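## Task

Lot numbers are printed on the shelf edge under each shelf spot, and several spots may carry the same number. Get one cardboard box from a lot 740 spot and one from a lot 689 spot onto the desk, each lying fully on the desk with nothing overhanging its edge. Every other cardboard box stays on the shelf where it began. If no spot has one of these lots, leave that lot out. The robot must not tip over or finish leaning.

## Robot and tools

Robot: a simulated Hello Robot Stretch 3 with one arm. It has a two-wheeled base, a lift that slides up a mast, and a telescoping arm that reaches out to the robot's RIGHT. The gripper cannot move forward on its own, so drive the base to shift it fore and aft. The base is 0.33 m long and 0.34 m wide with a rounded back. It pivots about the point midway between the drive wheels, 0.05 m behind the front edge. When the arm is pulled in and the wrist folded, turning sweeps a circle of radius 0.28 m. An unfolded, level wrist reaches beyond that circle.

Frames (metres). Base frame: origin on the floor between the drive wheels; x forward, y left, z up. hand_pose is reported in this frame, at the point where the closed fingertips meet. Odometry frame: the base frame as it stood when the scene began. base_odometry counts wheel rotation only, so slip reads as travel. Heading is in rad, left positive.

Tool move: one action per call. The base key takes exactly one command, and it is a relative offset from the base's last reported position: {"translate_m": d} drives d metres straight (forward positive, -3 to 3), or {"rotate_rad": a} spins in place (left positive, -6.4 to 6.4). The base cannot go sideways. The joints key is one object for the single arm and head, keyed by name. Each value is an absolute target: lift_m 0 to 1.1; arm_m 0 to 0.52 (extension); wrist_yaw_rad -1.345 to 4.42 (0 along the arm, positive toward the front); wrist_pitch_rad -1.57 to 0.451 (0 level, negative tips the fingers down); wrist_roll_rad -2.911 to 2.918; gripper_m -0.089 to 0.179 (bigger is wider; the real fingertip gap is 0.007 m less near closed and 0.025 m less wide open); head_pan_rad -3.953 to 1.73 (0 forward, positive left, -1.57 looks along the arm); head_tilt_rad -1.53 to 0.419 (negative down). Optional: pace "default" or "max"; speeds, an object of top speeds per key (units per second, no higher than max); contact_limits, placed only alongside that motion's command, giving a motor_effort percent 1 to 100 at which arm_m, translate_m or rotate_rad stops, and for lift_m an object {"down": n, "up": n} in per cent of force beyond free motion (below about 12 may stop in free air). Alternatively send {"servos": "reboot"} alone to re-enable servos that shut off. cameras lists head_camera, nav_camera, wrist_camera or all; blocking false returns in about half a second while motion continues. A refused value or an unplanned stop cancels the rest of that reply's move, wait and finished_scene calls. Base speed is capped low unless lift_m under 0.30, arm_m under 0.03 and wrist_yaw_rad over 2.54. One action may run at most about 14 s.

wait: seconds 0 to 10; returns the state, early if moves finish. stop: brakes all running motions. zoom_image: camera plus region [x0, y0, x1, y1] in pixels of that camera's latest image, at most 504 on each side. finished_scene: scene is the current scene's number; call nothing after it in the same reply.

Result lines: move reads done or the worst status. base_status and joint_status give each motion's ending: moving, done, off_target (stopped short, may still push), contact_stop (the joint goes slack until commanded again), time_out, torque_fault (wrist or head servo off; needs reboot). on_its_own lists what happened without a command; "held at" is a target, not a reading. motor_effort is percent of maximum, positive toward higher values, peak in brackets; positive wheel effort pushes forward. lidar_m: 12 ranges in 30 degree sectors, first straight ahead, going counter-clockwise, seen at 0.17 m height (table legs, not tops). wrist_depth_mm and head_depth_mm: 7x7 grids of median depth, "-" when unknown. turned_by_wheels and turned_by_imu give the turn since the previous result; believe the IMU if they disagree by over 0.15 rad. base_tilt is in degrees, forward and right positive. pictures names the images in order; earlier move reports a non-blocking move.

Cameras: head_camera and nav_camera ride on the head. The head_camera image arrives rotated, so turn it a quarter clockwise to view upright; nav_camera needs a quarter counterclockwise. wrist_camera is on the gripper.

Gripping: command gripper_m below the box's width to hold it and at least 0.05 above it, or fully open, to release. The reading does not prove a grasp. Resend the value if the grip loosens.

Safety: before folding the wrist (yaw to 3.0) or unfolding it, put lift_m between 0.32 and 0.95, pitch at -0.4 and roll near 0. With yaw below -0.4 keep pitch at -0.5 or lower. Wrist, head and base without a limit never stop on contact, so avoid pushing into anything. Pushing hard with the gripper above about 0.45 m, or driving while gripping or hooking something fixed, can tip the robot; if base_tilt shows a lean, back the gripper away. Do not drop boxes, release them while moving, slam or hit things; the result must stay in place without the robot.

Each tool is called after "Call:" by a JSON object that holds its "fn" and its "kwargs", one argument or row to a line.

## Session

Call:
{"fn": "move", "kwargs": {

}}

Scene clock: 0.00 s.
base_odometry: x=+0.000 y=+0.000 heading=+0.000
turned_by_wheels: +0.000
turned_by_imu: +0.000
base_tilt: forward=-0.3 right=-1.1
lidar_m: 1.49 1.03 0.94 1.59 2.73 1.10 0.84 0.82 0.87 1.24 1.57 1.87
head_depth_mm: 1635 1978 1988 1995 1934 1914 1913 / 1644 1836 1822 1794 1777 1764 1761 / 1648 1716 1697 1692 1673 1666 1648 / 1604 1614 1584 1587 1575 1556 1550 / 1529 1514 1504 1486 1485 1467 1462 / 1461 1438 1424 1418 1404 1400 1384 / 1381 1371 1355 1350 1345 1337 1330
base_status: not commanded
joint_positions: lift_m=+0.407 arm_m=+0.001 wrist_yaw_rad=+2.998 wrist_pitch_rad=-0.447 wrist_roll_rad=+0.000 gripper_m=+0.037 head_pan_rad=+0.000 head_tilt_rad=-0.003
joint_status: not commanded
measured_speeds: all 0
motor_effort: left_wheel=-0.4 right_wheel=+0.5 lift_m=+24.0 arm_m=-3.1 wrist_yaw_rad=+0.8 wrist_pitch_rad=+1.9 wrist_roll_rad=-0.1 gripper_m=+0.5 head_pan_rad=+0.2 head_tilt_rad=+7.2
hand_pose: x=+0.0104 y=+0.0728 z=+0.4134 quat_wxyz=(+0.206, +0.699, +0.107, +0.677) (m; base frame)
wrist_depth_mm: - 138 - - - - - / - 149 - - - - - / - 164 - - - - - / 926 191 221 881 874 865 868 / 748 720 212 711 714 725 721 / 653 645 129 618 129 632 623 / 565 576 276 557 539 544 550
pictures: head_camera (sideways), nav_camera (sideways), wrist_camera

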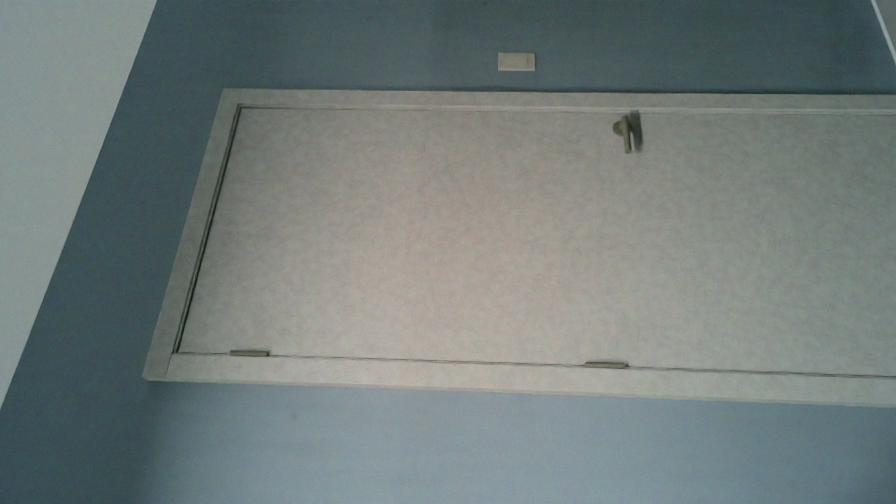

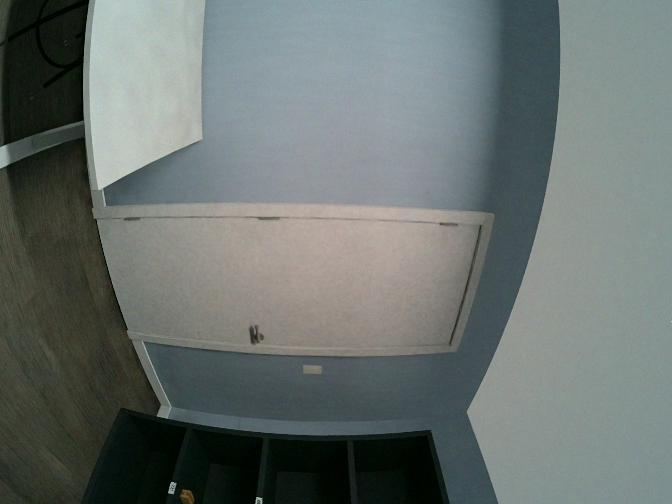

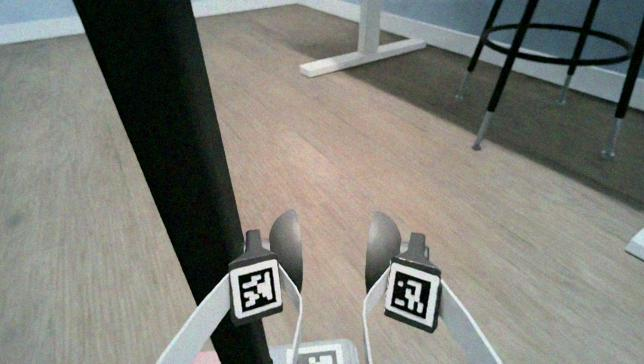

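Call:
{"fn": "move", "kwargs": {
  "joints": {"head_pan_rad": -0.8, "head_tilt_rad": -0.2},
  "cameras": ["head_camera", "nav_camera"]
}}

Call:
{"fn": "move", "kwargs": {
  "joints": {"head_pan_rad": -1.57, "head_tilt_rad": -0.2},
  "cameras": ["head_camera", "nav_camera"]
}}

Call:
{"fn": "move", "kwargs": {
  "joints": {"head_pan_rad": -2.8, "head_tilt_rad": -0.2},
  "cameras": ["head_camera", "nav_camera"]
}}

Call:
{"fn": "move", "kwargs": {
  "joints": {"head_pan_rad": 1.2, "head_tilt_rad": -0.2},
  "cameras": ["head_camera", "nav_camera"]
}}

Scene clock: 10.20 s.
move: done
base_odometry: x=+0.000 y=+0.000 heading=+0.000
turned_by_wheels: +0.000
turned_by_imu: +0.000
base_tilt: forward=-0.3 right=-1.1
lidar_m: 1.49 1.03 0.94 1.58 2.73 1.10 0.84 0.82 0.87 1.24 1.57 1.87
head_depth_mm: 1732 1770 1807 1851 1921 1926 1652 / 1783 1457 1492 1654 1922 1939 1645 / 1827 1866 1916 1950 2007 1796 1656 / 1904 1918 1994 2028 2069 2089 1696 / 1956 1982 2061 2089 2124 2091 1705 / 2009 1857 1970 1982 1999 2079 1702 / 2088 1714 2185 2257 2322 2092 1715
base_status: not commanded
joint_positions: lift_m=+0.407 arm_m=+0.001 wrist_yaw_rad=+2.998 wrist_pitch_rad=-0.447 wrist_roll_rad=+0.000 gripper_m=+0.037 head_pan_rad=-0.820 head_tilt_rad=-0.198
joint_status: all done
measured_speeds: all 0
motor_effort: left_wheel=-0.3(0.6) right_wheel=+0.7(0.9) lift_m=+23.1(24.1) arm_m=-10.3(10.9) wrist_yaw_rad=+0.1(1.4) wrist_pitch_rad=+2.0(2.1) wrist_roll_rad=-0.2(0.3) gripper_m=+0.7(0.9) head_pan_rad=+0.1(5.4) head_tilt_rad=-2.8(5.8)
hand_pose: x=+0.0104 y=+0.0728 z=+0.4134 quat_wxyz=(+0.206, +0.699, +0.107, +0.677) (m; base frame)
wrist_depth_mm: - 138 - - - - - / - 150 - - - - - / - 164 - - - - - / 910 191 222 897 874 874 850 / 756 731 212 717 715 733 729 / 643 646 128 618 128 624 622 / 569 579 277 558 542 552 553
pictures: head_camera (sideways), nav_camera (sideways)
camera_calibration:
head_camera: T_world_to_cam=[[-0.132958, 0.0747893, -0.988296, 1.3027], [0.761255, 0.646241, -0.0535094, 0.0646823], [0.634675, -0.75946, -0.142857, 0.137581], [0, 0, 0, 1]] pos_world=[0.0366449, -0.0347407, 1.31057]
nav_camera: T_world_to_cam=[[0.129263, -0.113593, 0.985083, -1.24005], [-0.722515, -0.69119, 0.015105, 0.0349148], [0.679164, -0.713689, -0.171418, 0.17219], [0, 0, 0, 1]] pos_world=[0.0685726, 0.00616235, 1.25054]

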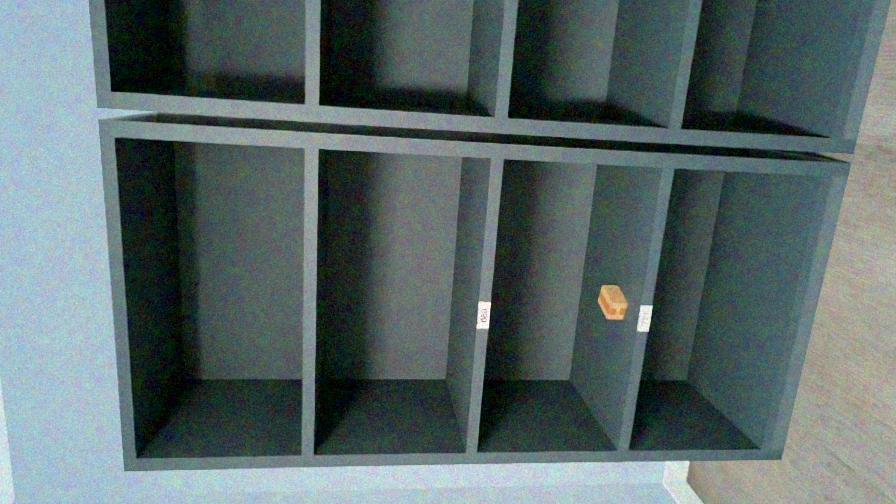

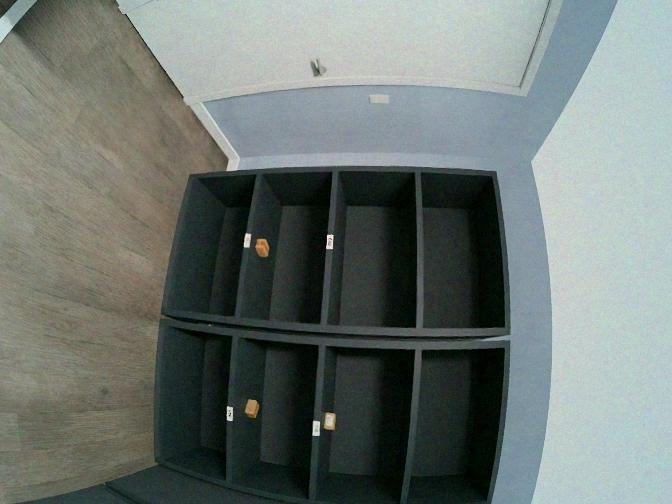

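Scene clock: 11.17 s.
move: done
base_odometry: x=+0.000 y=+0.000 heading=+0.000
turned_by_wheels: +0.000
turned_by_imu: +0.000
base_tilt: forward=-0.4 right=-1.2
lidar_m: 1.49 1.03 0.94 1.59 2.73 1.10 0.84 0.82 0.87 1.24 1.57 1.86
head_depth_mm: 991 994 1004 1018 1033 1045 1056 / 1148 1136 1152 1160 1185 1202 1220 / 1992 1331 1347 1363 1383 1421 1433 / 2084 1581 1613 1646 1661 1706 1658 / 1959 1735 1847 1797 1866 1887 1711 / 1833 1885 1938 1978 2012 2061 1691 / 1727 1794 1847 1866 1916 1950 1630
base_status: not commanded
joint_positions: lift_m=+0.407 arm_m=+0.001 wrist_yaw_rad=+2.998 wrist_pitch_rad=-0.447 wrist_roll_rad=+0.000 gripper_m=+0.037 head_pan_rad=-1.597 head_tilt_rad=-0.200
joint_status: all done
measured_speeds: all 0
motor_effort: left_wheel=-0.1(0.7) right_wheel=+0.0(1.0) lift_m=+23.5(24.1) arm_m=-12.8(12.8) wrist_yaw_rad=-0.8(1.8) wrist_pitch_rad=+1.9(2.1) wrist_roll_rad=+0.0(0.3) gripper_m=+0.4(0.9) head_pan_rad=+1.6(5.6) head_tilt_rad=-2.7(4.4)
hand_pose: x=+0.0104 y=+0.0728 z=+0.4134 quat_wxyz=(+0.206, +0.699, +0.107, +0.677) (m; base frame)
wrist_depth_mm: - 138 - - - - - / - 149 - - - - - / - 164 - - - - - / 914 190 221 880 873 861 849 / 758 718 212 714 719 733 725 / 649 647 129 610 129 627 623 / 567 579 279 556 544 550 540
pictures: head_camera (sideways), nav_camera (sideways)
camera_calibration:
head_camera: T_world_to_cam=[[-0.0424723, 0.147739, -0.988114, 1.30196], [0.995939, -0.0723171, -0.0536212, 0.0633705], [-0.0793795, -0.986379, -0.144068, 0.143536], [0, 0, 0, 1]] pos_world=[0.00357798, -0.0461865, 1.31056]
nav_camera: T_world_to_cam=[[0.0125922, -0.172826, 0.984872, -1.2391], [-0.999801, 0.0130711, 0.0150768, 0.0366517], [-0.015479, -0.984866, -0.172627, 0.177997], [0, 0, 0, 1]] pos_world=[0.0550026, -0.0393257, 1.25053]

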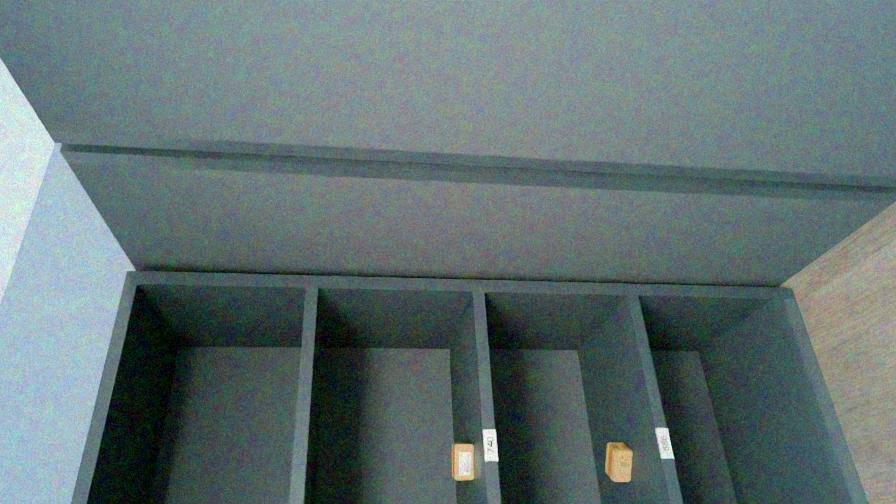

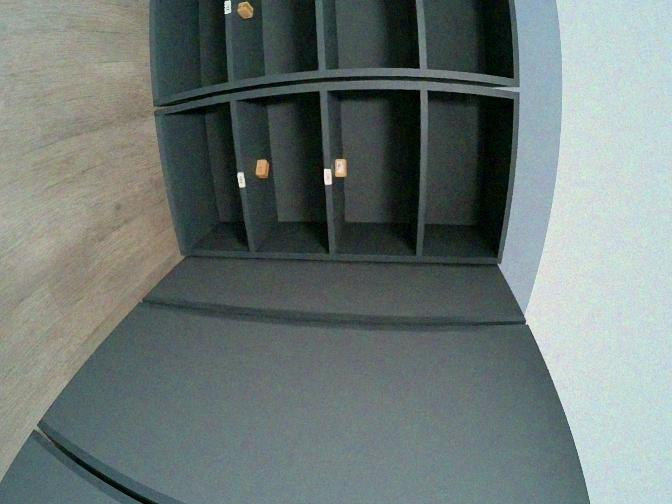

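Scene clock: 12.30 s.
move: done
base_odometry: x=+0.000 y=+0.000 heading=+0.000
turned_by_wheels: +0.000
turned_by_imu: +0.000
base_tilt: forward=-0.4 right=-1.1
lidar_m: 1.49 1.03 0.93 1.59 2.74 1.10 0.84 0.82 0.87 1.24 1.57 1.87
head_depth_mm: 781 805 835 859 890 920 958 / 765 787 815 844 871 903 931 / 752 773 799 823 852 878 912 / 736 759 782 807 835 858 891 / 721 744 766 791 812 842 868 / 710 732 751 773 798 820 850 / 697 716 735 756 784 811 835
base_status: not commanded
joint_positions: lift_m=+0.407 arm_m=+0.001 wrist_yaw_rad=+2.998 wrist_pitch_rad=-0.447 wrist_roll_rad=+0.000 gripper_m=+0.037 head_pan_rad=-2.836 head_tilt_rad=-0.200
joint_status: all done
measured_speeds: translate_m=+0.000 rotate_rad=+0.000 lift_m=+0.000 arm_m=+0.000 wrist_yaw_rad=+0.000 wrist_pitch_rad=+0.000 wrist_roll_rad=+0.000 head_pan_rad=+0.024 head_tilt_rad=+0.000
motor_effort: left_wheel=-0.3(0.8) right_wheel=+0.1(1.2) lift_m=+23.1(24.5) arm_m=-13.4(14.2) wrist_yaw_rad=+1.1(1.3) wrist_pitch_rad=+1.8(2.1) wrist_roll_rad=-0.2(0.3) gripper_m=+0.4(0.8) head_pan_rad=+3.3(4.5) head_tilt_rad=-2.6(6.2)
hand_pose: x=+0.0104 y=+0.0728 z=+0.4134 quat_wxyz=(+0.206, +0.699, +0.107, +0.677) (m; base frame)
wrist_depth_mm: - 138 - - - - - / - 150 - - - - - / - 164 - - - - - / 909 190 221 887 869 869 843 / 764 722 211 712 715 722 721 / 653 647 129 622 129 626 616 / 569 579 278 562 534 550 551
pictures: head_camera (sideways), nav_camera (sideways)
camera_calibration:
head_camera: T_world_to_cam=[[0.126261, 0.0883182, -0.988058, 1.30087], [0.255635, -0.965286, -0.0536158, 0.0678711], [-0.958493, -0.245812, -0.144455, 0.149471], [0, 0, 0, 1]] pos_world=[-0.0383324, -0.0126334, 1.31056]
nav_camera: T_world_to_cam=[[-0.159708, -0.0682498, 0.984802, -1.23788], [-0.3129, 0.949667, 0.0150709, 0.0324595], [-0.936262, -0.305737, -0.173025, 0.184088], [0, 0, 0, 1]] pos_world=[-0.0151882, -0.0590281, 1.25043]

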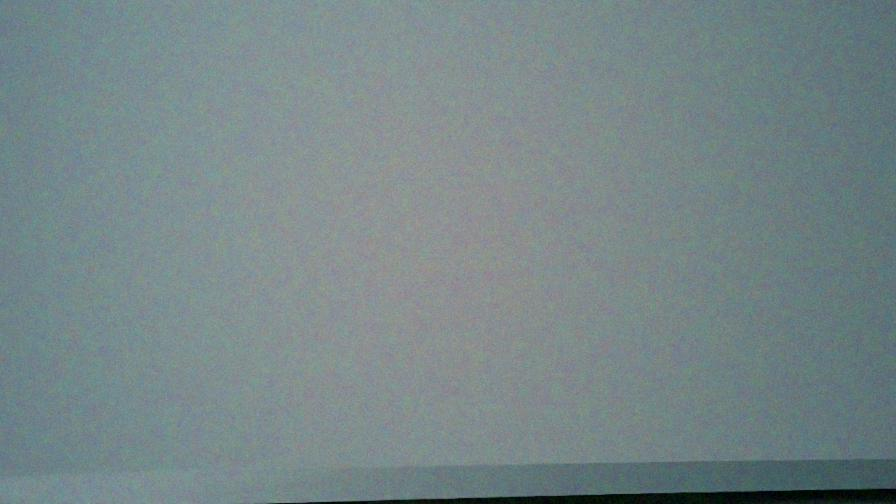

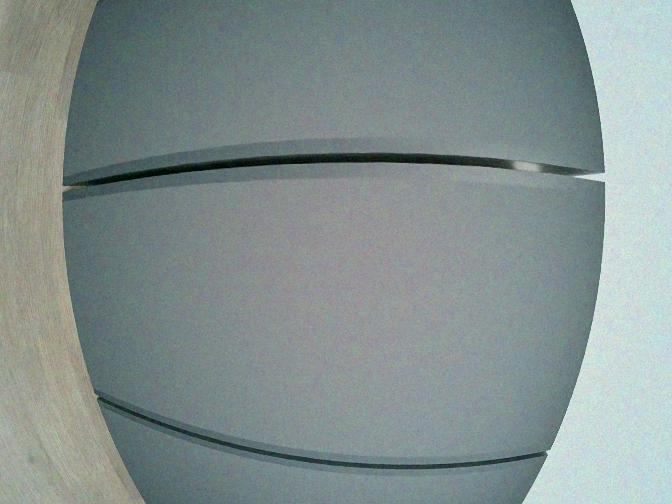

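Scene clock: 15.53 s.
move: done
base_odometry: x=+0.000 y=+0.000 heading=+0.000
turned_by_wheels: +0.000
turned_by_imu: +0.000
base_tilt: forward=-0.3 right=-1.4
lidar_m: 1.49 1.03 0.94 1.59 2.73 1.10 0.84 0.82 0.87 1.24 1.56 1.87
head_depth_mm: 1380 1410 1428 1456 1472 1088 793 / 1479 1513 1545 1570 1573 1075 854 / 1626 1643 1690 1722 1670 1072 1317 / 1775 1811 1866 1909 1668 1059 1660 / 1948 2027 2059 2113 1644 1174 1685 / 2154 2255 2310 2412 1637 2005 1663 / 2407 2564 2644 2767 2727 2189 1687
base_status: not commanded
joint_positions: lift_m=+0.407 arm_m=+0.001 wrist_yaw_rad=+2.998 wrist_pitch_rad=-0.447 wrist_roll_rad=+0.000 gripper_m=+0.037 head_pan_rad=+1.208 head_tilt_rad=-0.200
joint_status: all done
measured_speeds: translate_m=+0.000 rotate_rad=+0.000 lift_m=+0.000 arm_m=+0.000 wrist_yaw_rad=+0.000 wrist_pitch_rad=+0.000 wrist_roll_rad=+0.000 head_pan_rad=-0.024 head_tilt_rad=+0.000
motor_effort: left_wheel=-0.8(0.9) right_wheel=+0.1(1.1) lift_m=+23.5(24.3) arm_m=-13.1(14.3) wrist_yaw_rad=-0.7(2.6) wrist_pitch_rad=+1.9(2.1) wrist_roll_rad=+0.0(0.3) gripper_m=+0.6(1.0) head_pan_rad=-3.4(5.6) head_tilt_rad=-1.3(5.6)
hand_pose: x=+0.0104 y=+0.0728 z=+0.4134 quat_wxyz=(+0.206, +0.699, +0.107, +0.677) (m; base frame)
wrist_depth_mm: - 138 - - - - - / - 150 - - - - - / - 164 - - - - - / 909 191 222 882 866 856 853 / 757 717 212 712 711 733 730 / 644 648 129 622 129 625 625 / 563 580 278 554 537 549 545
pictures: head_camera (sideways), nav_camera (sideways)
camera_calibration:
head_camera: T_world_to_cam=[[-0.00885615, -0.153836, -0.988057, 1.3017], [-0.916197, 0.397124, -0.0536187, 0.0750252], [0.40063, 0.90478, -0.144462, 0.141116], [0, 0, 0, 1]] pos_world=[0.0237307, 0.0427761, 1.31056]
nav_camera: T_world_to_cam=[[0.0453253, 0.167649, 0.984804, -1.23912], [0.93938, -0.342546, 0.015079, 0.0248401], [0.339869, 0.924422, -0.173012, 0.176369], [0, 0, 0, 1]] pos_world=[-0.0271132, 0.0532064, 1.25043]

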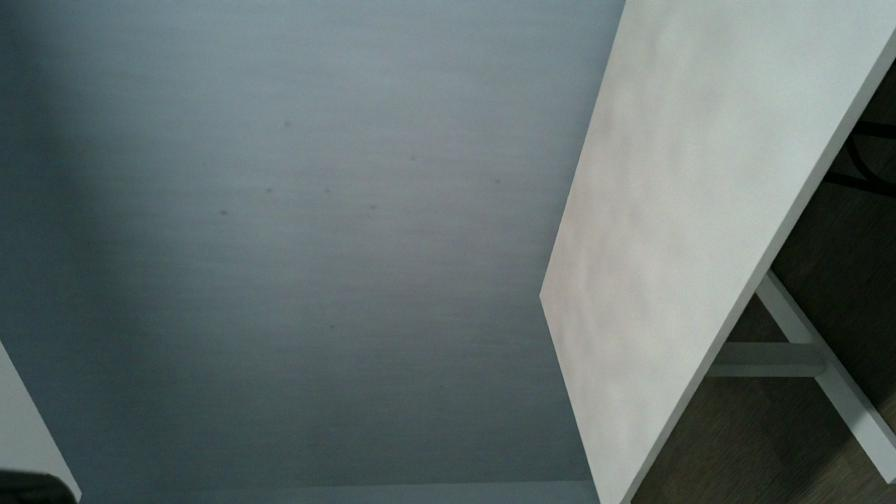

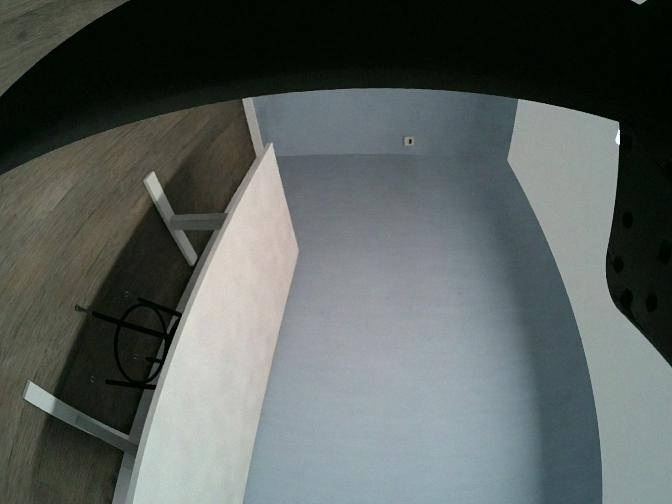

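Call:
{"fn": "move", "kwargs": {
  "joints": {"head_pan_rad": -1.1, "head_tilt_rad": -0.25},
  "cameras": ["head_camera"]
}}

Call:
{"fn": "zoom_image", "kwargs": {
  "camera": "head_camera",
  "region": [400, 0, 700, 250]
}}

Call:
{"fn": "zoom_image", "kwargs": {
  "camera": "head_camera",
  "region": [400, 250, 700, 500]
}}

Scene clock: 25.63 s.
move: done
base_odometry: x=+0.000 y=+0.000 heading=+0.000
turned_by_wheels: +0.000
turned_by_imu: +0.000
base_tilt: forward=-0.5 right=-1.0
lidar_m: 1.49 1.03 0.94 1.59 2.74 1.10 0.84 0.82 0.86 1.24 1.57 1.86
head_depth_mm: 1653 1855 1914 1894 1853 1871 1636 / 1678 1866 1928 1990 1963 2064 1638 / 1692 1849 1916 1956 1938 2043 1626 / 1704 1856 1921 1966 1944 2019 1621 / 1736 1436 1517 1568 1630 1756 1605 / 1602 1841 1908 1963 2019 2008 1606 / 1637 1835 1891 1956 2018 1992 1594
base_status: not commanded
joint_positions: lift_m=+0.407 arm_m=+0.001 wrist_yaw_rad=+2.998 wrist_pitch_rad=-0.447 wrist_roll_rad=+0.000 gripper_m=+0.037 head_pan_rad=-1.108 head_tilt_rad=-0.251
joint_status: all done
measured_speeds: translate_m=+0.000 rotate_rad=+0.000 lift_m=+0.000 arm_m=+0.000 wrist_yaw_rad=+0.000 wrist_pitch_rad=+0.000 wrist_roll_rad=+0.000 head_pan_rad=+0.024 head_tilt_rad=+0.000
motor_effort: left_wheel=-0.1(0.8) right_wheel=+0.5(1.0) lift_m=+23.7(24.2) arm_m=-12.9(14.0) wrist_yaw_rad=+0.4(1.8) wrist_pitch_rad=+2.0(2.1) wrist_roll_rad=+0.0(0.3) gripper_m=+0.8(0.9) head_pan_rad=+3.0(5.7) head_tilt_rad=-1.3(6.1)
hand_pose: x=+0.0104 y=+0.0728 z=+0.4134 quat_wxyz=(+0.206, +0.699, +0.107, +0.677) (m; base frame)
wrist_depth_mm: - 138 - - - - - / - 149 - - - - - / - 164 - - - - - / 917 192 220 886 877 872 857 / 758 724 212 712 707 732 717 / 644 651 128 617 128 621 623 / 566 574 278 551 542 548 547
pictures: head_camera (sideways)
camera_calibration:
head_camera: T_world_to_cam=[[-0.129323, 0.155777, -0.97929, 1.29086], [0.912166, 0.405993, -0.0558766, 0.0668315], [0.388881, -0.900501, -0.194599, 0.206497], [0, 0, 0, 1]] pos_world=[0.0256737, -0.0422693, 1.30805]

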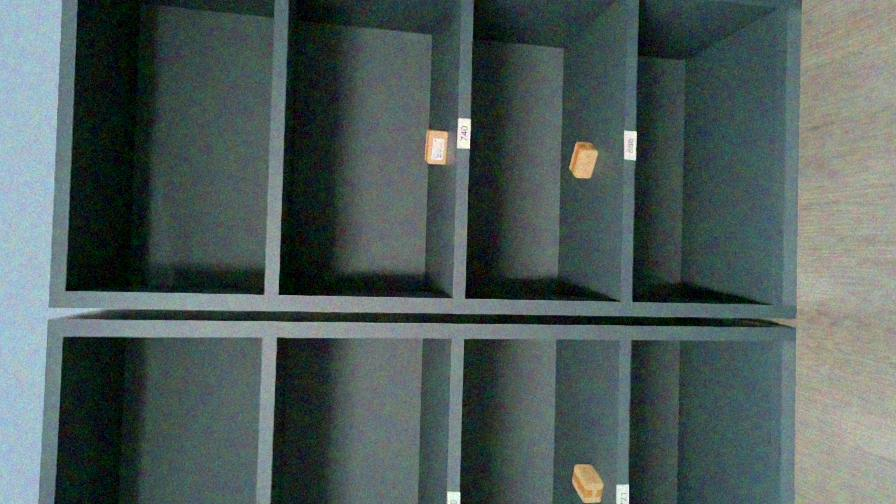

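Scaled by 1.680 from the camera's 896x504 image, which has a finer 1280x720 frame.

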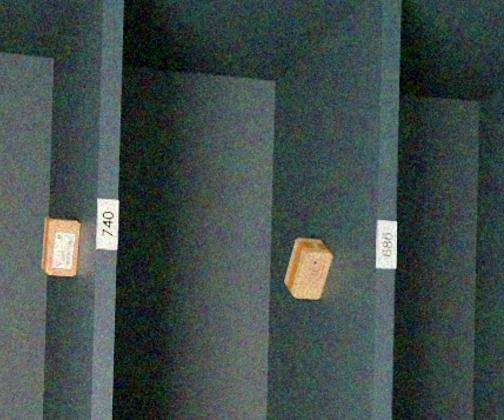

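Scaled by 1.680 from the camera's 896x504 image, which has a finer 1280x720 frame.

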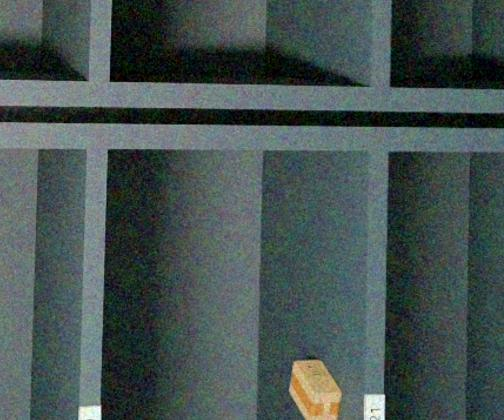

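Call:
{"fn": "zoom_image", "kwargs": {
  "camera": "head_camera",
  "region": [600, 120, 660, 180]
}}

Call:
{"fn": "move", "kwargs": {
  "joints": {"head_pan_rad": -0.8, "head_tilt_rad": -0.25},
  "cameras": ["head_camera", "nav_camera"]
}}

Call:
{"fn": "zoom_image", "kwargs": {
  "camera": "head_camera",
  "region": [420, 270, 520, 370]
}}

Call:
{"fn": "zoom_image", "kwargs": {
  "camera": "head_camera",
  "region": [560, 270, 660, 370]
}}

Scaled by 8.400 from the camera's 896x504 image, which has a finer 1280x720 frame.

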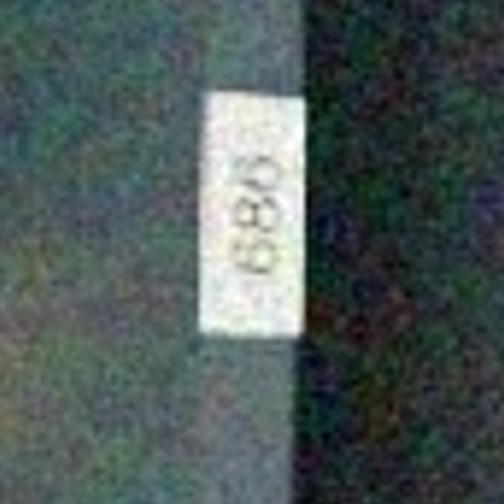

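Scene clock: 35.00 s.
move: done
base_odometry: x=+0.000 y=+0.000 heading=+0.000
turned_by_wheels: +0.000
turned_by_imu: +0.000
base_tilt: forward=-0.3 right=-1.2
lidar_m: 1.49 1.03 0.94 1.58 2.73 1.10 0.84 0.82 0.87 1.24 1.57 1.87
head_depth_mm: 1520 1758 1802 1868 1914 1983 1611 / 1552 1471 1464 1550 1613 1858 1632 / 1701 1862 1924 1985 1943 1956 1629 / 1840 1930 1985 2056 2078 2021 1619 / 1896 1997 2082 2124 2175 2019 1616 / 1952 1825 1859 1894 1958 1933 1602 / 2058 2132 2182 2248 2344 2091 1598
base_status: not commanded
joint_positions: lift_m=+0.407 arm_m=+0.001 wrist_yaw_rad=+2.998 wrist_pitch_rad=-0.447 wrist_roll_rad=+0.000 gripper_m=+0.037 head_pan_rad=-0.790 head_tilt_rad=-0.251
joint_status: all done
measured_speeds: all 0
motor_effort: left_wheel=-0.5(0.6) right_wheel=+0.6(1.0) lift_m=+23.5(24.2) arm_m=-13.4(13.6) wrist_yaw_rad=+0.3(1.6) wrist_pitch_rad=+1.9(2.0) wrist_roll_rad=-0.1(0.2) gripper_m=+0.5(0.7) head_pan_rad=+1.9(5.5) head_tilt_rad=+1.2(3.9)
hand_pose: x=+0.0104 y=+0.0728 z=+0.4134 quat_wxyz=(+0.206, +0.699, +0.107, +0.677) (m; base frame)
wrist_depth_mm: - 138 - - - - - / - 149 - - - - - / - 164 - - - - - / 920 191 221 879 886 872 863 / 758 726 212 717 710 720 728 / 650 647 128 622 128 628 617 / 565 579 277 558 538 553 543
pictures: head_camera (sideways), nav_camera (sideways)
camera_calibration:
head_camera: T_world_to_cam=[[-0.171583, 0.107477, -0.97929, 1.29113], [0.739289, 0.671065, -0.0558834, 0.067886], [0.651161, -0.733567, -0.1946, 0.20485], [0, 0, 0, 1]] pos_world=[0.0379584, -0.0340505, 1.30805]
nav_camera: T_world_to_cam=[[0.168812, -0.146191, 0.974747, -1.22675], [-0.700664, -0.713347, 0.0143581, 0.0357215], [0.693233, -0.685394, -0.222852, 0.239067], [0, 0, 0, 1]] pos_world=[0.0663891, 0.00999732, 1.24853]

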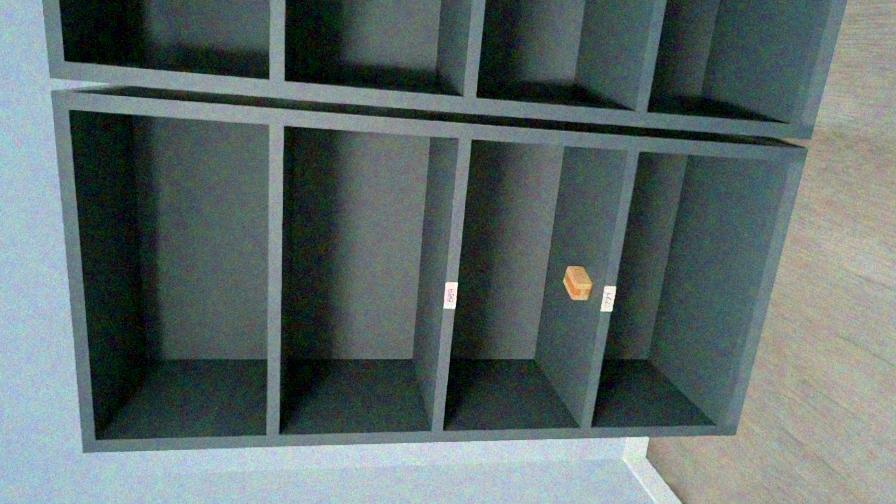

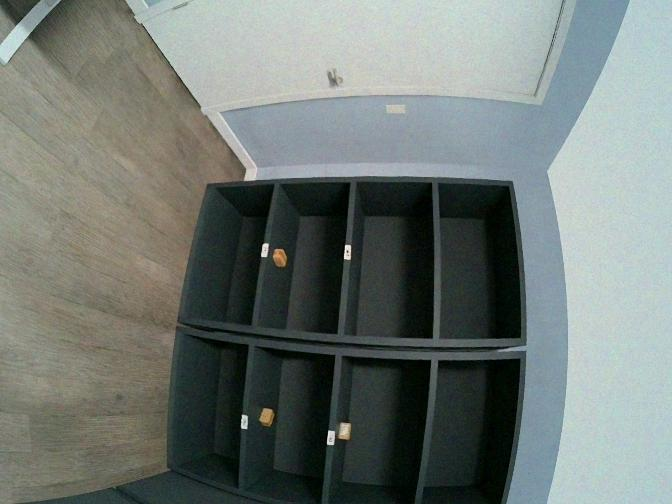

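Scaled by 5.040 from the camera's 896x504 image, which has a finer 1280x720 frame.

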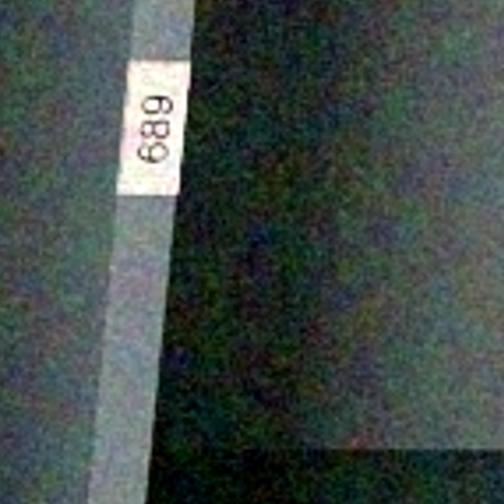

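Scaled by 5.040 from the camera's 896x504 image, which has a finer 1280x720 frame.

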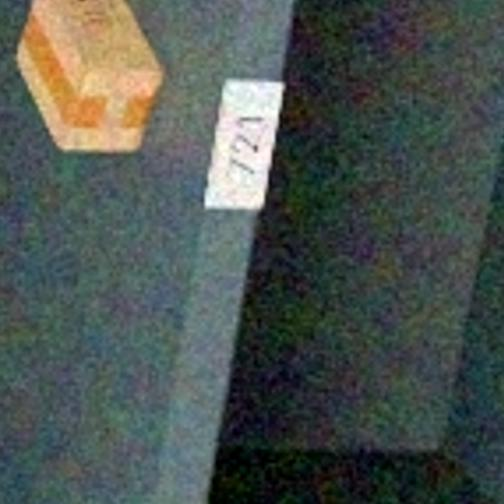

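Call:
{"fn": "move", "kwargs": {
  "joints": {"head_pan_rad": 1.7, "head_tilt_rad": -0.25},
  "cameras": ["head_camera", "nav_camera"]
}}

Call:
{"fn": "move", "kwargs": {
  "joints": {"head_pan_rad": -3.9, "head_tilt_rad": -0.25},
  "cameras": ["head_camera", "nav_camera"]
}}

Scene clock: 111.20 s.
move: done
base_odometry: x=+0.000 y=+0.000 heading=+0.000
turned_by_wheels: +0.000
turned_by_imu: +0.000
base_tilt: forward=-0.2 right=-1.3
lidar_m: 1.50 1.03 0.93 1.59 2.73 1.10 0.84 0.82 0.87 1.24 1.57 1.87
head_depth_mm: 2098 2107 2128 2137 1514 1163 1641 / 2489 2486 2537 2572 1502 2081 1611 / 2636 2760 2858 2956 2913 2162 1591 / 2574 2635 2751 2887 2956 2149 1617 / 2453 2563 2632 2747 2833 2135 1610 / 2381 2452 2536 2630 2729 2138 1610 / - 2403 2490 2537 - - -
base_status: not commanded
joint_positions: lift_m=+0.407 arm_m=+0.001 wrist_yaw_rad=+2.998 wrist_pitch_rad=-0.447 wrist_roll_rad=+0.000 gripper_m=+0.037 head_pan_rad=+1.708 head_tilt_rad=-0.250
joint_status: all done
measured_speeds: translate_m=+0.000 rotate_rad=+0.000 lift_m=+0.000 arm_m=+0.000 wrist_yaw_rad=+0.000 wrist_pitch_rad=+0.000 wrist_roll_rad=+0.000 head_pan_rad=-0.024 head_tilt_rad=+0.000
motor_effort: left_wheel=-0.1(0.7) right_wheel=+0.3(1.1) lift_m=+23.4(24.3) arm_m=-13.5(13.8) wrist_yaw_rad=-1.3(1.7) wrist_pitch_rad=+1.9(2.1) wrist_roll_rad=+0.1(0.3) gripper_m=+0.5(1.0) head_pan_rad=-3.4(5.8) head_tilt_rad=+5.9(7.2)
hand_pose: x=+0.0104 y=+0.0728 z=+0.4134 quat_wxyz=(+0.206, +0.699, +0.107, +0.677) (m; base frame)
wrist_depth_mm: - 138 - - - - - / - 150 - - - - - / - 164 - - - - - / 882 191 221 870 894 865 852 / 771 729 211 720 708 733 716 / 651 647 129 616 128 628 622 / 570 579 276 556 540 550 552
pictures: head_camera (sideways), nav_camera (sideways)
camera_calibration:
head_camera: T_world_to_cam=[[0.0727515, -0.188007, -0.97947, 1.28992], [-0.994045, -0.0935526, -0.0558769, 0.0784848], [-0.0811267, 0.977702, -0.193693, 0.20818], [0, 0, 0, 1]] pos_world=[0.00106259, 0.0463185, 1.30815]
nav_camera: T_world_to_cam=[[-0.0473087, 0.217431, 0.974929, -1.22566], [0.988494, 0.150572, 0.0143859, 0.0254013], [-0.143669, 0.964392, -0.222053, 0.243069], [0, 0, 0, 1]] pos_world=[-0.0481717, 0.0282575, 1.24854]

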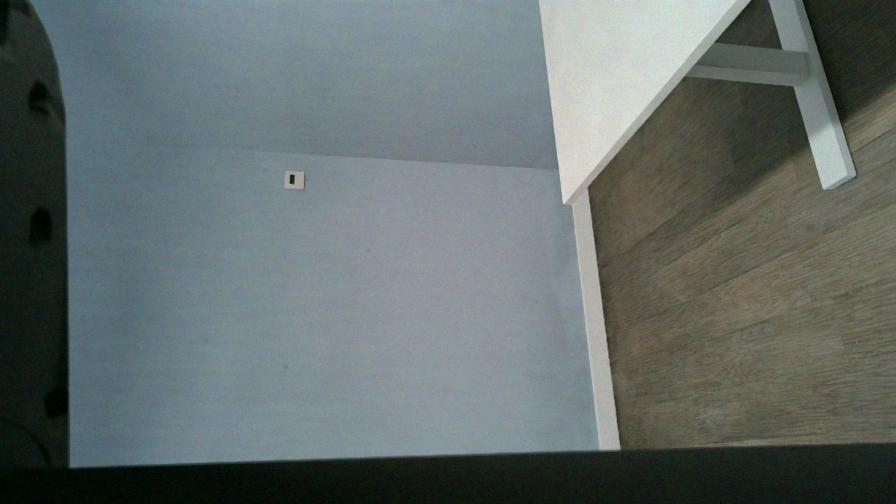

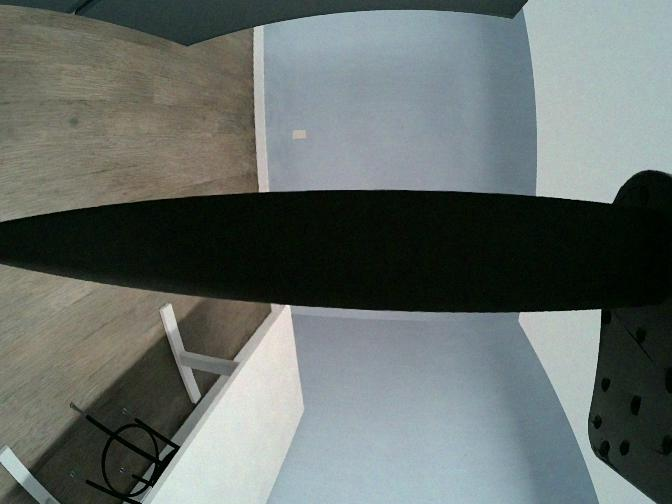

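Scene clock: 115.03 s.
move: done
base_odometry: x=+0.000 y=+0.000 heading=+0.000
turned_by_wheels: +0.000
turned_by_imu: +0.000
base_tilt: forward=-0.2 right=-1.2
lidar_m: 1.49 1.03 0.94 1.58 2.73 1.10 0.84 0.82 0.87 1.24 1.57 1.87
head_depth_mm: - - - - - - - / - - - - - - - / 2464 2539 2631 2737 2805 2177 1625 / 2520 2597 2708 2809 2857 2161 1619 / 2543 2653 2771 2902 2973 2053 1606 / 1475 1446 1484 1548 1596 1649 1575 / 1176 1209 1239 1269 1317 1356 1407
base_status: not commanded
joint_positions: lift_m=+0.407 arm_m=+0.001 wrist_yaw_rad=+2.998 wrist_pitch_rad=-0.447 wrist_roll_rad=+0.000 gripper_m=+0.037 head_pan_rad=-3.908 head_tilt_rad=-0.250
joint_status: all done
measured_speeds: translate_m=+0.000 rotate_rad=+0.000 lift_m=+0.000 arm_m=+0.000 wrist_yaw_rad=+0.000 wrist_pitch_rad=+0.000 wrist_roll_rad=+0.000 head_pan_rad=+0.024 head_tilt_rad=+0.000
motor_effort: left_wheel=-0.4(0.9) right_wheel=+0.2(1.2) lift_m=+23.8(24.6) arm_m=-12.6(13.7) wrist_yaw_rad=+1.0(1.7) wrist_pitch_rad=+1.9(2.1) wrist_roll_rad=+0.0(0.4) gripper_m=+0.7(1.0) head_pan_rad=+3.2(5.3) head_tilt_rad=+4.9(9.8)
hand_pose: x=+0.0104 y=+0.0728 z=+0.4134 quat_wxyz=(+0.206, +0.699, +0.107, +0.677) (m; base frame)
wrist_depth_mm: - 138 - - - - - / - 150 - - - - - / - 165 - - - - - / 916 191 221 890 887 876 860 / 763 735 212 719 714 721 726 / 644 644 129 616 129 629 619 / 567 580 279 563 546 552 544
pictures: head_camera (sideways), nav_camera (sideways)
camera_calibration:
head_camera: T_world_to_cam=[[0.17324, -0.102538, -0.979527, 1.28939], [-0.723335, -0.688232, -0.0558848, 0.0767966], [-0.668411, 0.718208, -0.193398, 0.211297], [0, 0, 0, 1]] pos_world=[-0.0265903, 0.0333096, 1.30815]
nav_camera: T_world_to_cam=[[-0.171422, 0.141412, 0.974996, -1.22497], [0.683642, 0.729676, 0.0143661, 0.0272832], [-0.709399, 0.669011, -0.221758, 0.246146], [0, 0, 0, 1]] pos_world=[-0.0540244, -0.0113563, 1.24854]

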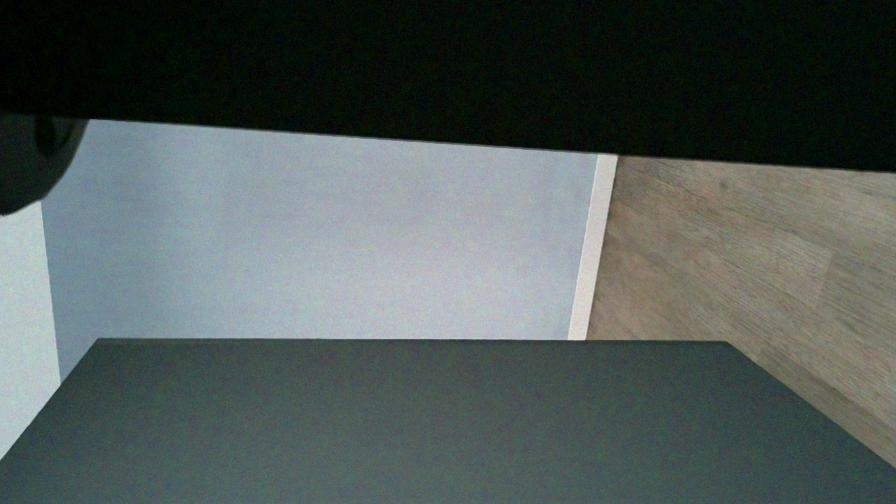

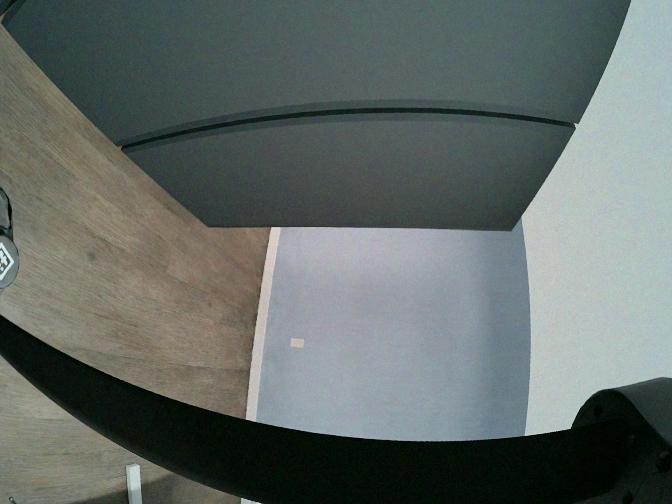

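Call:
{"fn": "move", "kwargs": {
  "base": {"rotate_rad": 2.037},
  "joints": {"head_pan_rad": 0.0, "head_tilt_rad": -0.25, "lift_m": 0.33},
  "pace": "max",
  "cameras": ["head_camera", "nav_camera"]
}}

Scene clock: 148.97 s.
move: done
base_odometry: x=+0.000 y=+0.000 heading=+2.037
turned_by_wheels: +2.037
turned_by_imu: +2.004
base_tilt: forward=-0.3 right=-1.3
lidar_m: 2.70 1.18 0.85 0.82 0.85 1.15 1.57 1.87 1.50 1.03 0.94 1.59
head_depth_mm: 2398 2489 2599 2708 2827 2197 1656 / 2382 2496 2586 2703 2783 2176 1642 / 2402 2520 2582 2687 2792 2175 1634 / 2376 2508 2565 2663 2759 2157 1615 / 2398 2480 2554 2669 2736 2141 1612 / 2356 2425 2525 2674 2734 2127 1607 / 2365 2466 2554 2660 2742 2098 1609
base_status: done
joint_positions: lift_m=+0.330 arm_m=+0.001 wrist_yaw_rad=+2.998 wrist_pitch_rad=-0.449 wrist_roll_rad=+0.000 gripper_m=+0.037 head_pan_rad=+0.001 head_tilt_rad=-0.250
joint_status: all done
measured_speeds: all 0
motor_effort: left_wheel=-8.6(13.0) right_wheel=+9.6(12.7) lift_m=+24.0(27.0) arm_m=-13.7(14.1) wrist_yaw_rad=+0.3(1.8) wrist_pitch_rad=+2.3(2.3) wrist_roll_rad=+0.1(0.3) gripper_m=+0.7(1.0) head_pan_rad=-3.5(5.7) head_tilt_rad=+3.6(7.6)
hand_pose: x=+0.0104 y=+0.0726 z=+0.3359 quat_wxyz=(+0.207, +0.699, +0.108, +0.677) (m; base frame)
wrist_depth_mm: - 138 786 - - - - / - 150 831 - - - - / - 165 872 890 888 929 905 / 773 191 221 764 746 739 743 / 643 625 212 616 613 626 625 / 558 545 129 531 129 539 530 / 484 494 280 318 461 471 468
pictures: head_camera (sideways), nav_camera (sideways)
camera_calibration:
head_camera: T_world_to_cam=[[-0.19586, -0.0465293, -0.979527, 1.29163], [0.0424454, 0.997535, -0.0558719, 0.0721062], [0.979713, -0.0525195, -0.193402, 0.201302], [0, 0, 0, 1]] pos_world=[0.0527001, -0.00125741, 1.30815]
nav_camera: T_world_to_cam=[[0.221545, 0.0173058, 0.974997, -1.22736], [0.0148512, -0.999786, 0.0143713, 0.0313932], [0.975037, 0.0112959, -0.221755, 0.235931], [0, 0, 0, 1]] pos_world=[0.0414077, 0.0499619, 1.24854]

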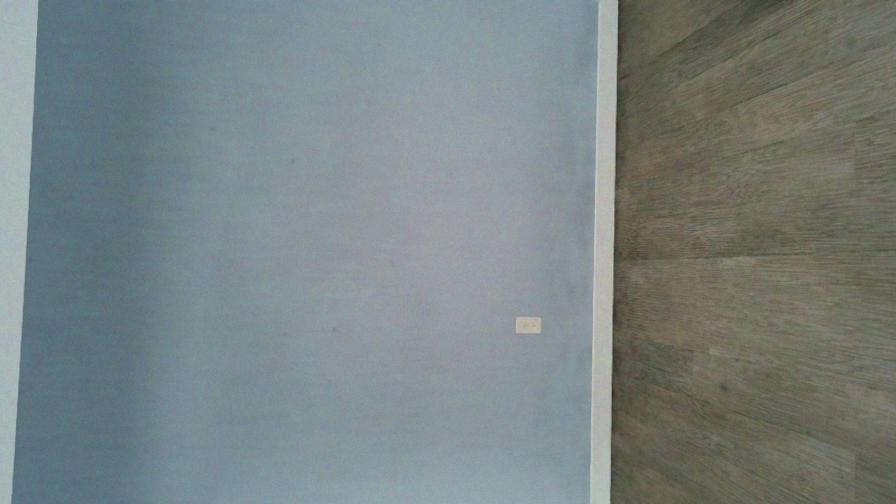

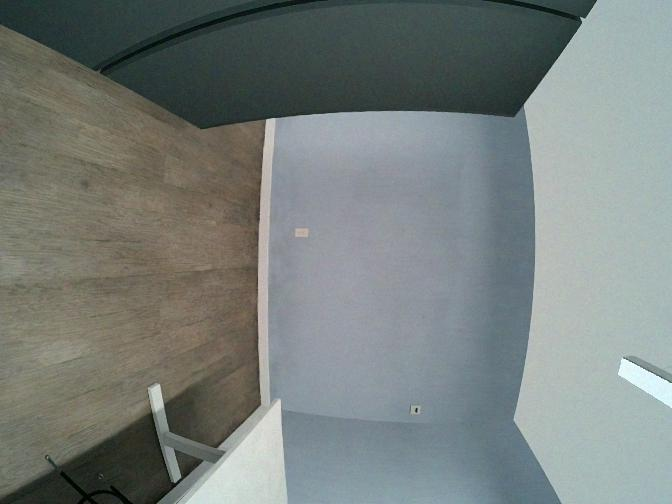

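Call:
{"fn": "move", "kwargs": {
  "base": {"translate_m": 2.13},
  "pace": "max"
}}

Call:
{"fn": "move", "kwargs": {
  "base": {"rotate_rad": 1.571},
  "pace": "max",
  "cameras": ["head_camera", "nav_camera"]
}}

Scene clock: 170.50 s.
move: time_out
base_odometry: x=-0.629 y=+1.252 heading=+2.036
turned_by_wheels: -0.001
turned_by_imu: +0.002
base_tilt: forward=-0.2 right=-1.1
lidar_m: 1.32 1.36 0.87 0.84 0.87 1.18 2.96 1.22 1.22 0.98 1.50 1.37
head_depth_mm: 1161 1197 1243 1305 1352 1421 1483 / 1155 1201 1251 1299 1346 1415 1477 / 1153 1195 1239 1293 1355 1413 1474 / 1153 1194 1241 1290 1332 1407 1459 / 1153 1188 1227 1282 1343 1397 1465 / 1136 1180 1226 1281 1335 1384 1457 / 1134 1181 1223 1274 1332 1381 1449
base_status: translate_m time_out (by the wheels' count: +1.4016 of +2.1300)
joint_positions: lift_m=+0.330 arm_m=+0.001 wrist_yaw_rad=+2.998 wrist_pitch_rad=-0.449 wrist_roll_rad=+0.000 gripper_m=+0.037 head_pan_rad=+0.000 head_tilt_rad=-0.250
joint_status: not commanded
measured_speeds: all 0
motor_effort: left_wheel=+0.1(9.2) right_wheel=+1.8(14.6) lift_m=+28.4(28.7) arm_m=-9.4(13.1) wrist_yaw_rad=-1.0(2.0) wrist_pitch_rad=+2.2(2.3) wrist_roll_rad=-0.3(0.3) gripper_m=+0.6(1.2) head_pan_rad=-2.7(3.8) head_tilt_rad=+1.7(4.0)
hand_pose: x=+0.0104 y=+0.0726 z=+0.3359 quat_wxyz=(+0.207, +0.699, +0.108, +0.677) (m; base frame)
wrist_depth_mm: 754 138 - - - - - / 821 149 159 - - - - / 890 165 197 891 939 912 905 / 777 192 221 755 750 743 728 / 643 613 213 611 606 626 616 / 557 555 128 531 129 533 533 / 481 492 278 318 462 475 470
pictures: none

not run: a stop that you did not command came earlier in this reply.

Call:
{"fn": "move", "kwargs": {
  "joints": {"lift_m": 0.27},
  "pace": "max"
}}

Call:
{"fn": "move", "kwargs": {
  "base": {"translate_m": 0.70},
  "pace": "max"
}}

Call:
{"fn": "move", "kwargs": {
  "base": {"rotate_rad": 1.571},
  "pace": "max",
  "cameras": ["head_camera", "nav_camera"]
}}

Scene clock: 182.40 s.
move: done
base_odometry: x=-0.629 y=+1.252 heading=+2.036
turned_by_wheels: +0.000
turned_by_imu: +0.000
base_tilt: forward=-0.3 right=-1.1
lidar_m: 1.32 1.36 0.87 0.84 0.87 1.17 2.96 1.22 1.22 0.98 1.49 1.37
head_depth_mm: 1162 1201 1257 1301 1363 1428 1480 / 1156 1204 1242 1295 1358 1410 1485 / 1150 1198 1239 1294 1352 1410 1472 / 1151 1183 1242 1287 1339 1407 1463 / 1148 1188 1239 1279 1337 1400 1451 / 1137 1185 1227 1273 1334 1399 1445 / 1135 1175 1221 1272 1327 1390 1440
base_status: not commanded
joint_positions: lift_m=+0.270 arm_m=+0.001 wrist_yaw_rad=+2.998 wrist_pitch_rad=-0.449 wrist_roll_rad=+0.000 gripper_m=+0.037 head_pan_rad=+0.000 head_tilt_rad=-0.250
joint_status: all done
measured_speeds: all 0
motor_effort: left_wheel=-0.1(0.9) right_wheel=+1.0(1.7) lift_m=+26.1(26.3) arm_m=-8.3(8.9) wrist_yaw_rad=-0.5(1.1) wrist_pitch_rad=+2.2(2.3) wrist_roll_rad=-0.2(0.3) gripper_m=+0.4(0.9) head_pan_rad=-2.1(2.9) head_tilt_rad=+0.4(1.4)
hand_pose: x=+0.0104 y=+0.0726 z=+0.2758 quat_wxyz=(+0.207, +0.699, +0.108, +0.677) (m; base frame)
wrist_depth_mm: 749 138 - - - - - / 814 149 158 - - - - / 847 165 746 832 812 794 792 / 674 191 220 656 657 647 640 / 566 539 212 533 530 543 537 / 480 289 128 278 129 467 464 / 255 260 241 251 392 408 408
pictures: none

Scene clock: 186.07 s.
move: done
base_odometry: x=-0.943 y=+1.878 heading=+2.036
turned_by_wheels: +0.000
turned_by_imu: +0.000
base_tilt: forward=-0.2 right=-1.1
lidar_m: 0.62 0.64 0.87 2.31 1.05 1.19 3.15 1.80 1.26 1.43 0.90 0.65
head_depth_mm: 526 547 568 593 618 647 677 / 524 545 566 592 615 644 674 / 525 543 565 587 615 643 670 / 522 541 562 586 611 638 668 / 520 540 562 584 609 636 665 / 519 537 559 582 606 631 663 / 517 535 556 579 604 631 659
base_status: done
joint_positions: lift_m=+0.270 arm_m=+0.001 wrist_yaw_rad=+2.998 wrist_pitch_rad=-0.449 wrist_roll_rad=+0.000 gripper_m=+0.037 head_pan_rad=+0.000 head_tilt_rad=-0.250
joint_status: not commanded
measured_speeds: all 0
motor_effort: left_wheel=-0.3(13.4) right_wheel=+3.9(14.0) lift_m=+25.2(30.4) arm_m=-6.7(8.6) wrist_yaw_rad=-1.0(2.0) wrist_pitch_rad=+2.2(2.4) wrist_roll_rad=-0.1(0.3) gripper_m=+0.4(1.0) head_pan_rad=-1.8(3.1) head_tilt_rad=-0.1(1.1)
hand_pose: x=+0.0104 y=+0.0726 z=+0.2758 quat_wxyz=(+0.207, +0.699, +0.108, +0.677) (m; base frame)
wrist_depth_mm: - 138 - - - - - / - 150 - - - - - / 810 165 756 822 810 803 757 / 669 191 221 658 656 648 640 / 563 546 212 532 529 545 537 / 480 290 128 277 129 470 463 / 254 260 240 250 394 409 406
pictures: none

Scene clock: 188.20 s.
move: done
base_odometry: x=-0.943 y=+1.878 heading=-2.677
turned_by_wheels: +1.571
turned_by_imu: +1.539
base_tilt: forward=-0.4 right=-1.2
lidar_m: 2.15 0.94 1.16 2.95 2.00 1.26 1.44 0.92 0.65 0.62 0.64 0.86
head_depth_mm: 1586 1562 1552 1529 1509 1498 1486 / 2044 2109 2169 2128 2113 1982 1645 / 2050 2133 2195 2313 2398 2154 1622 / 2043 2116 2190 2278 2364 2119 1633 / 2029 2119 2168 2273 2346 2133 1601 / 1997 2081 2166 2257 2339 2123 1604 / 1996 2072 2154 2223 2297 1922 1502
base_status: done
joint_positions: lift_m=+0.270 arm_m=+0.001 wrist_yaw_rad=+2.998 wrist_pitch_rad=-0.449 wrist_roll_rad=+0.000 gripper_m=+0.037 head_pan_rad=+0.000 head_tilt_rad=-0.250
joint_status: not commanded
measured_speeds: all 0
motor_effort: left_wheel=-6.6(15.2) right_wheel=+7.9(14.3) lift_m=+24.8(26.2) arm_m=-13.9(13.9) wrist_yaw_rad=+0.2(2.3) wrist_pitch_rad=+2.2(2.3) wrist_roll_rad=-0.1(0.3) gripper_m=+0.6(1.0) head_pan_rad=-1.9(2.9) head_tilt_rad=+0.1(1.3)
hand_pose: x=+0.0104 y=+0.0726 z=+0.2758 quat_wxyz=(+0.207, +0.699, +0.108, +0.677) (m; base frame)
wrist_depth_mm: - 138 - - - - - / - 150 - - - - 995 / 855 165 744 817 806 799 799 / 672 190 222 656 651 647 636 / 557 542 212 534 531 541 533 / 483 289 128 279 129 466 465 / 254 259 240 251 394 410 410
pictures: head_camera (sideways), nav_camera (sideways)
camera_calibration:
head_camera: T_world_to_cam=[[-0.195911, -0.0462767, -0.979529, 1.29163], [0.0437701, 0.997478, -0.0558789, 0.0721482], [0.979644, -0.0538214, -0.193391, 0.201283], [0, 0, 0, 1]] pos_world=[0.0527007, -0.00136036, 1.30815]
nav_camera: T_world_to_cam=[[0.221565, 0.0170182, 0.974997, -1.22737], [0.0136192, -0.999804, 0.0143563, 0.0313553], [0.97505, 0.0100978, -0.221754, 0.235895], [0, 0, 0, 1]] pos_world=[0.041505, 0.0498547, 1.24854]

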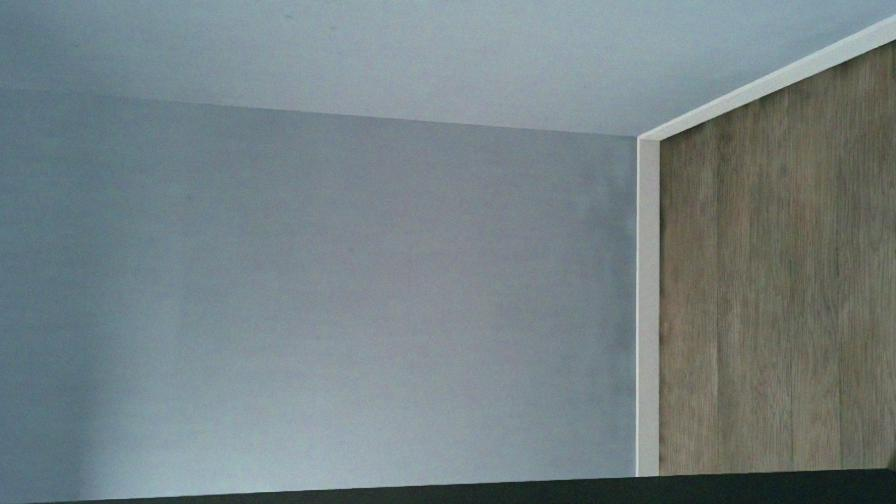

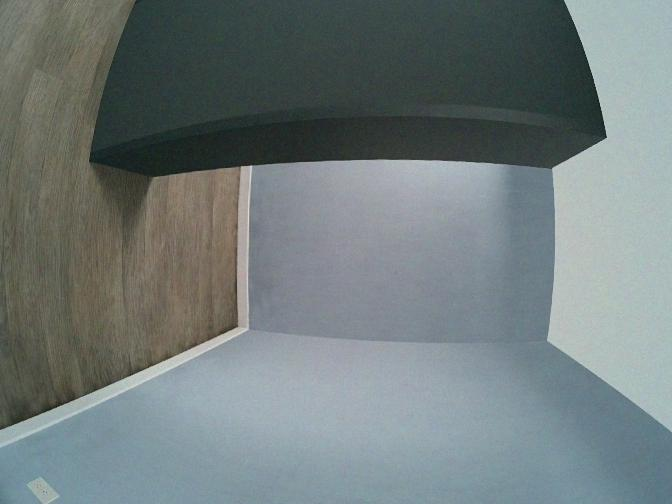

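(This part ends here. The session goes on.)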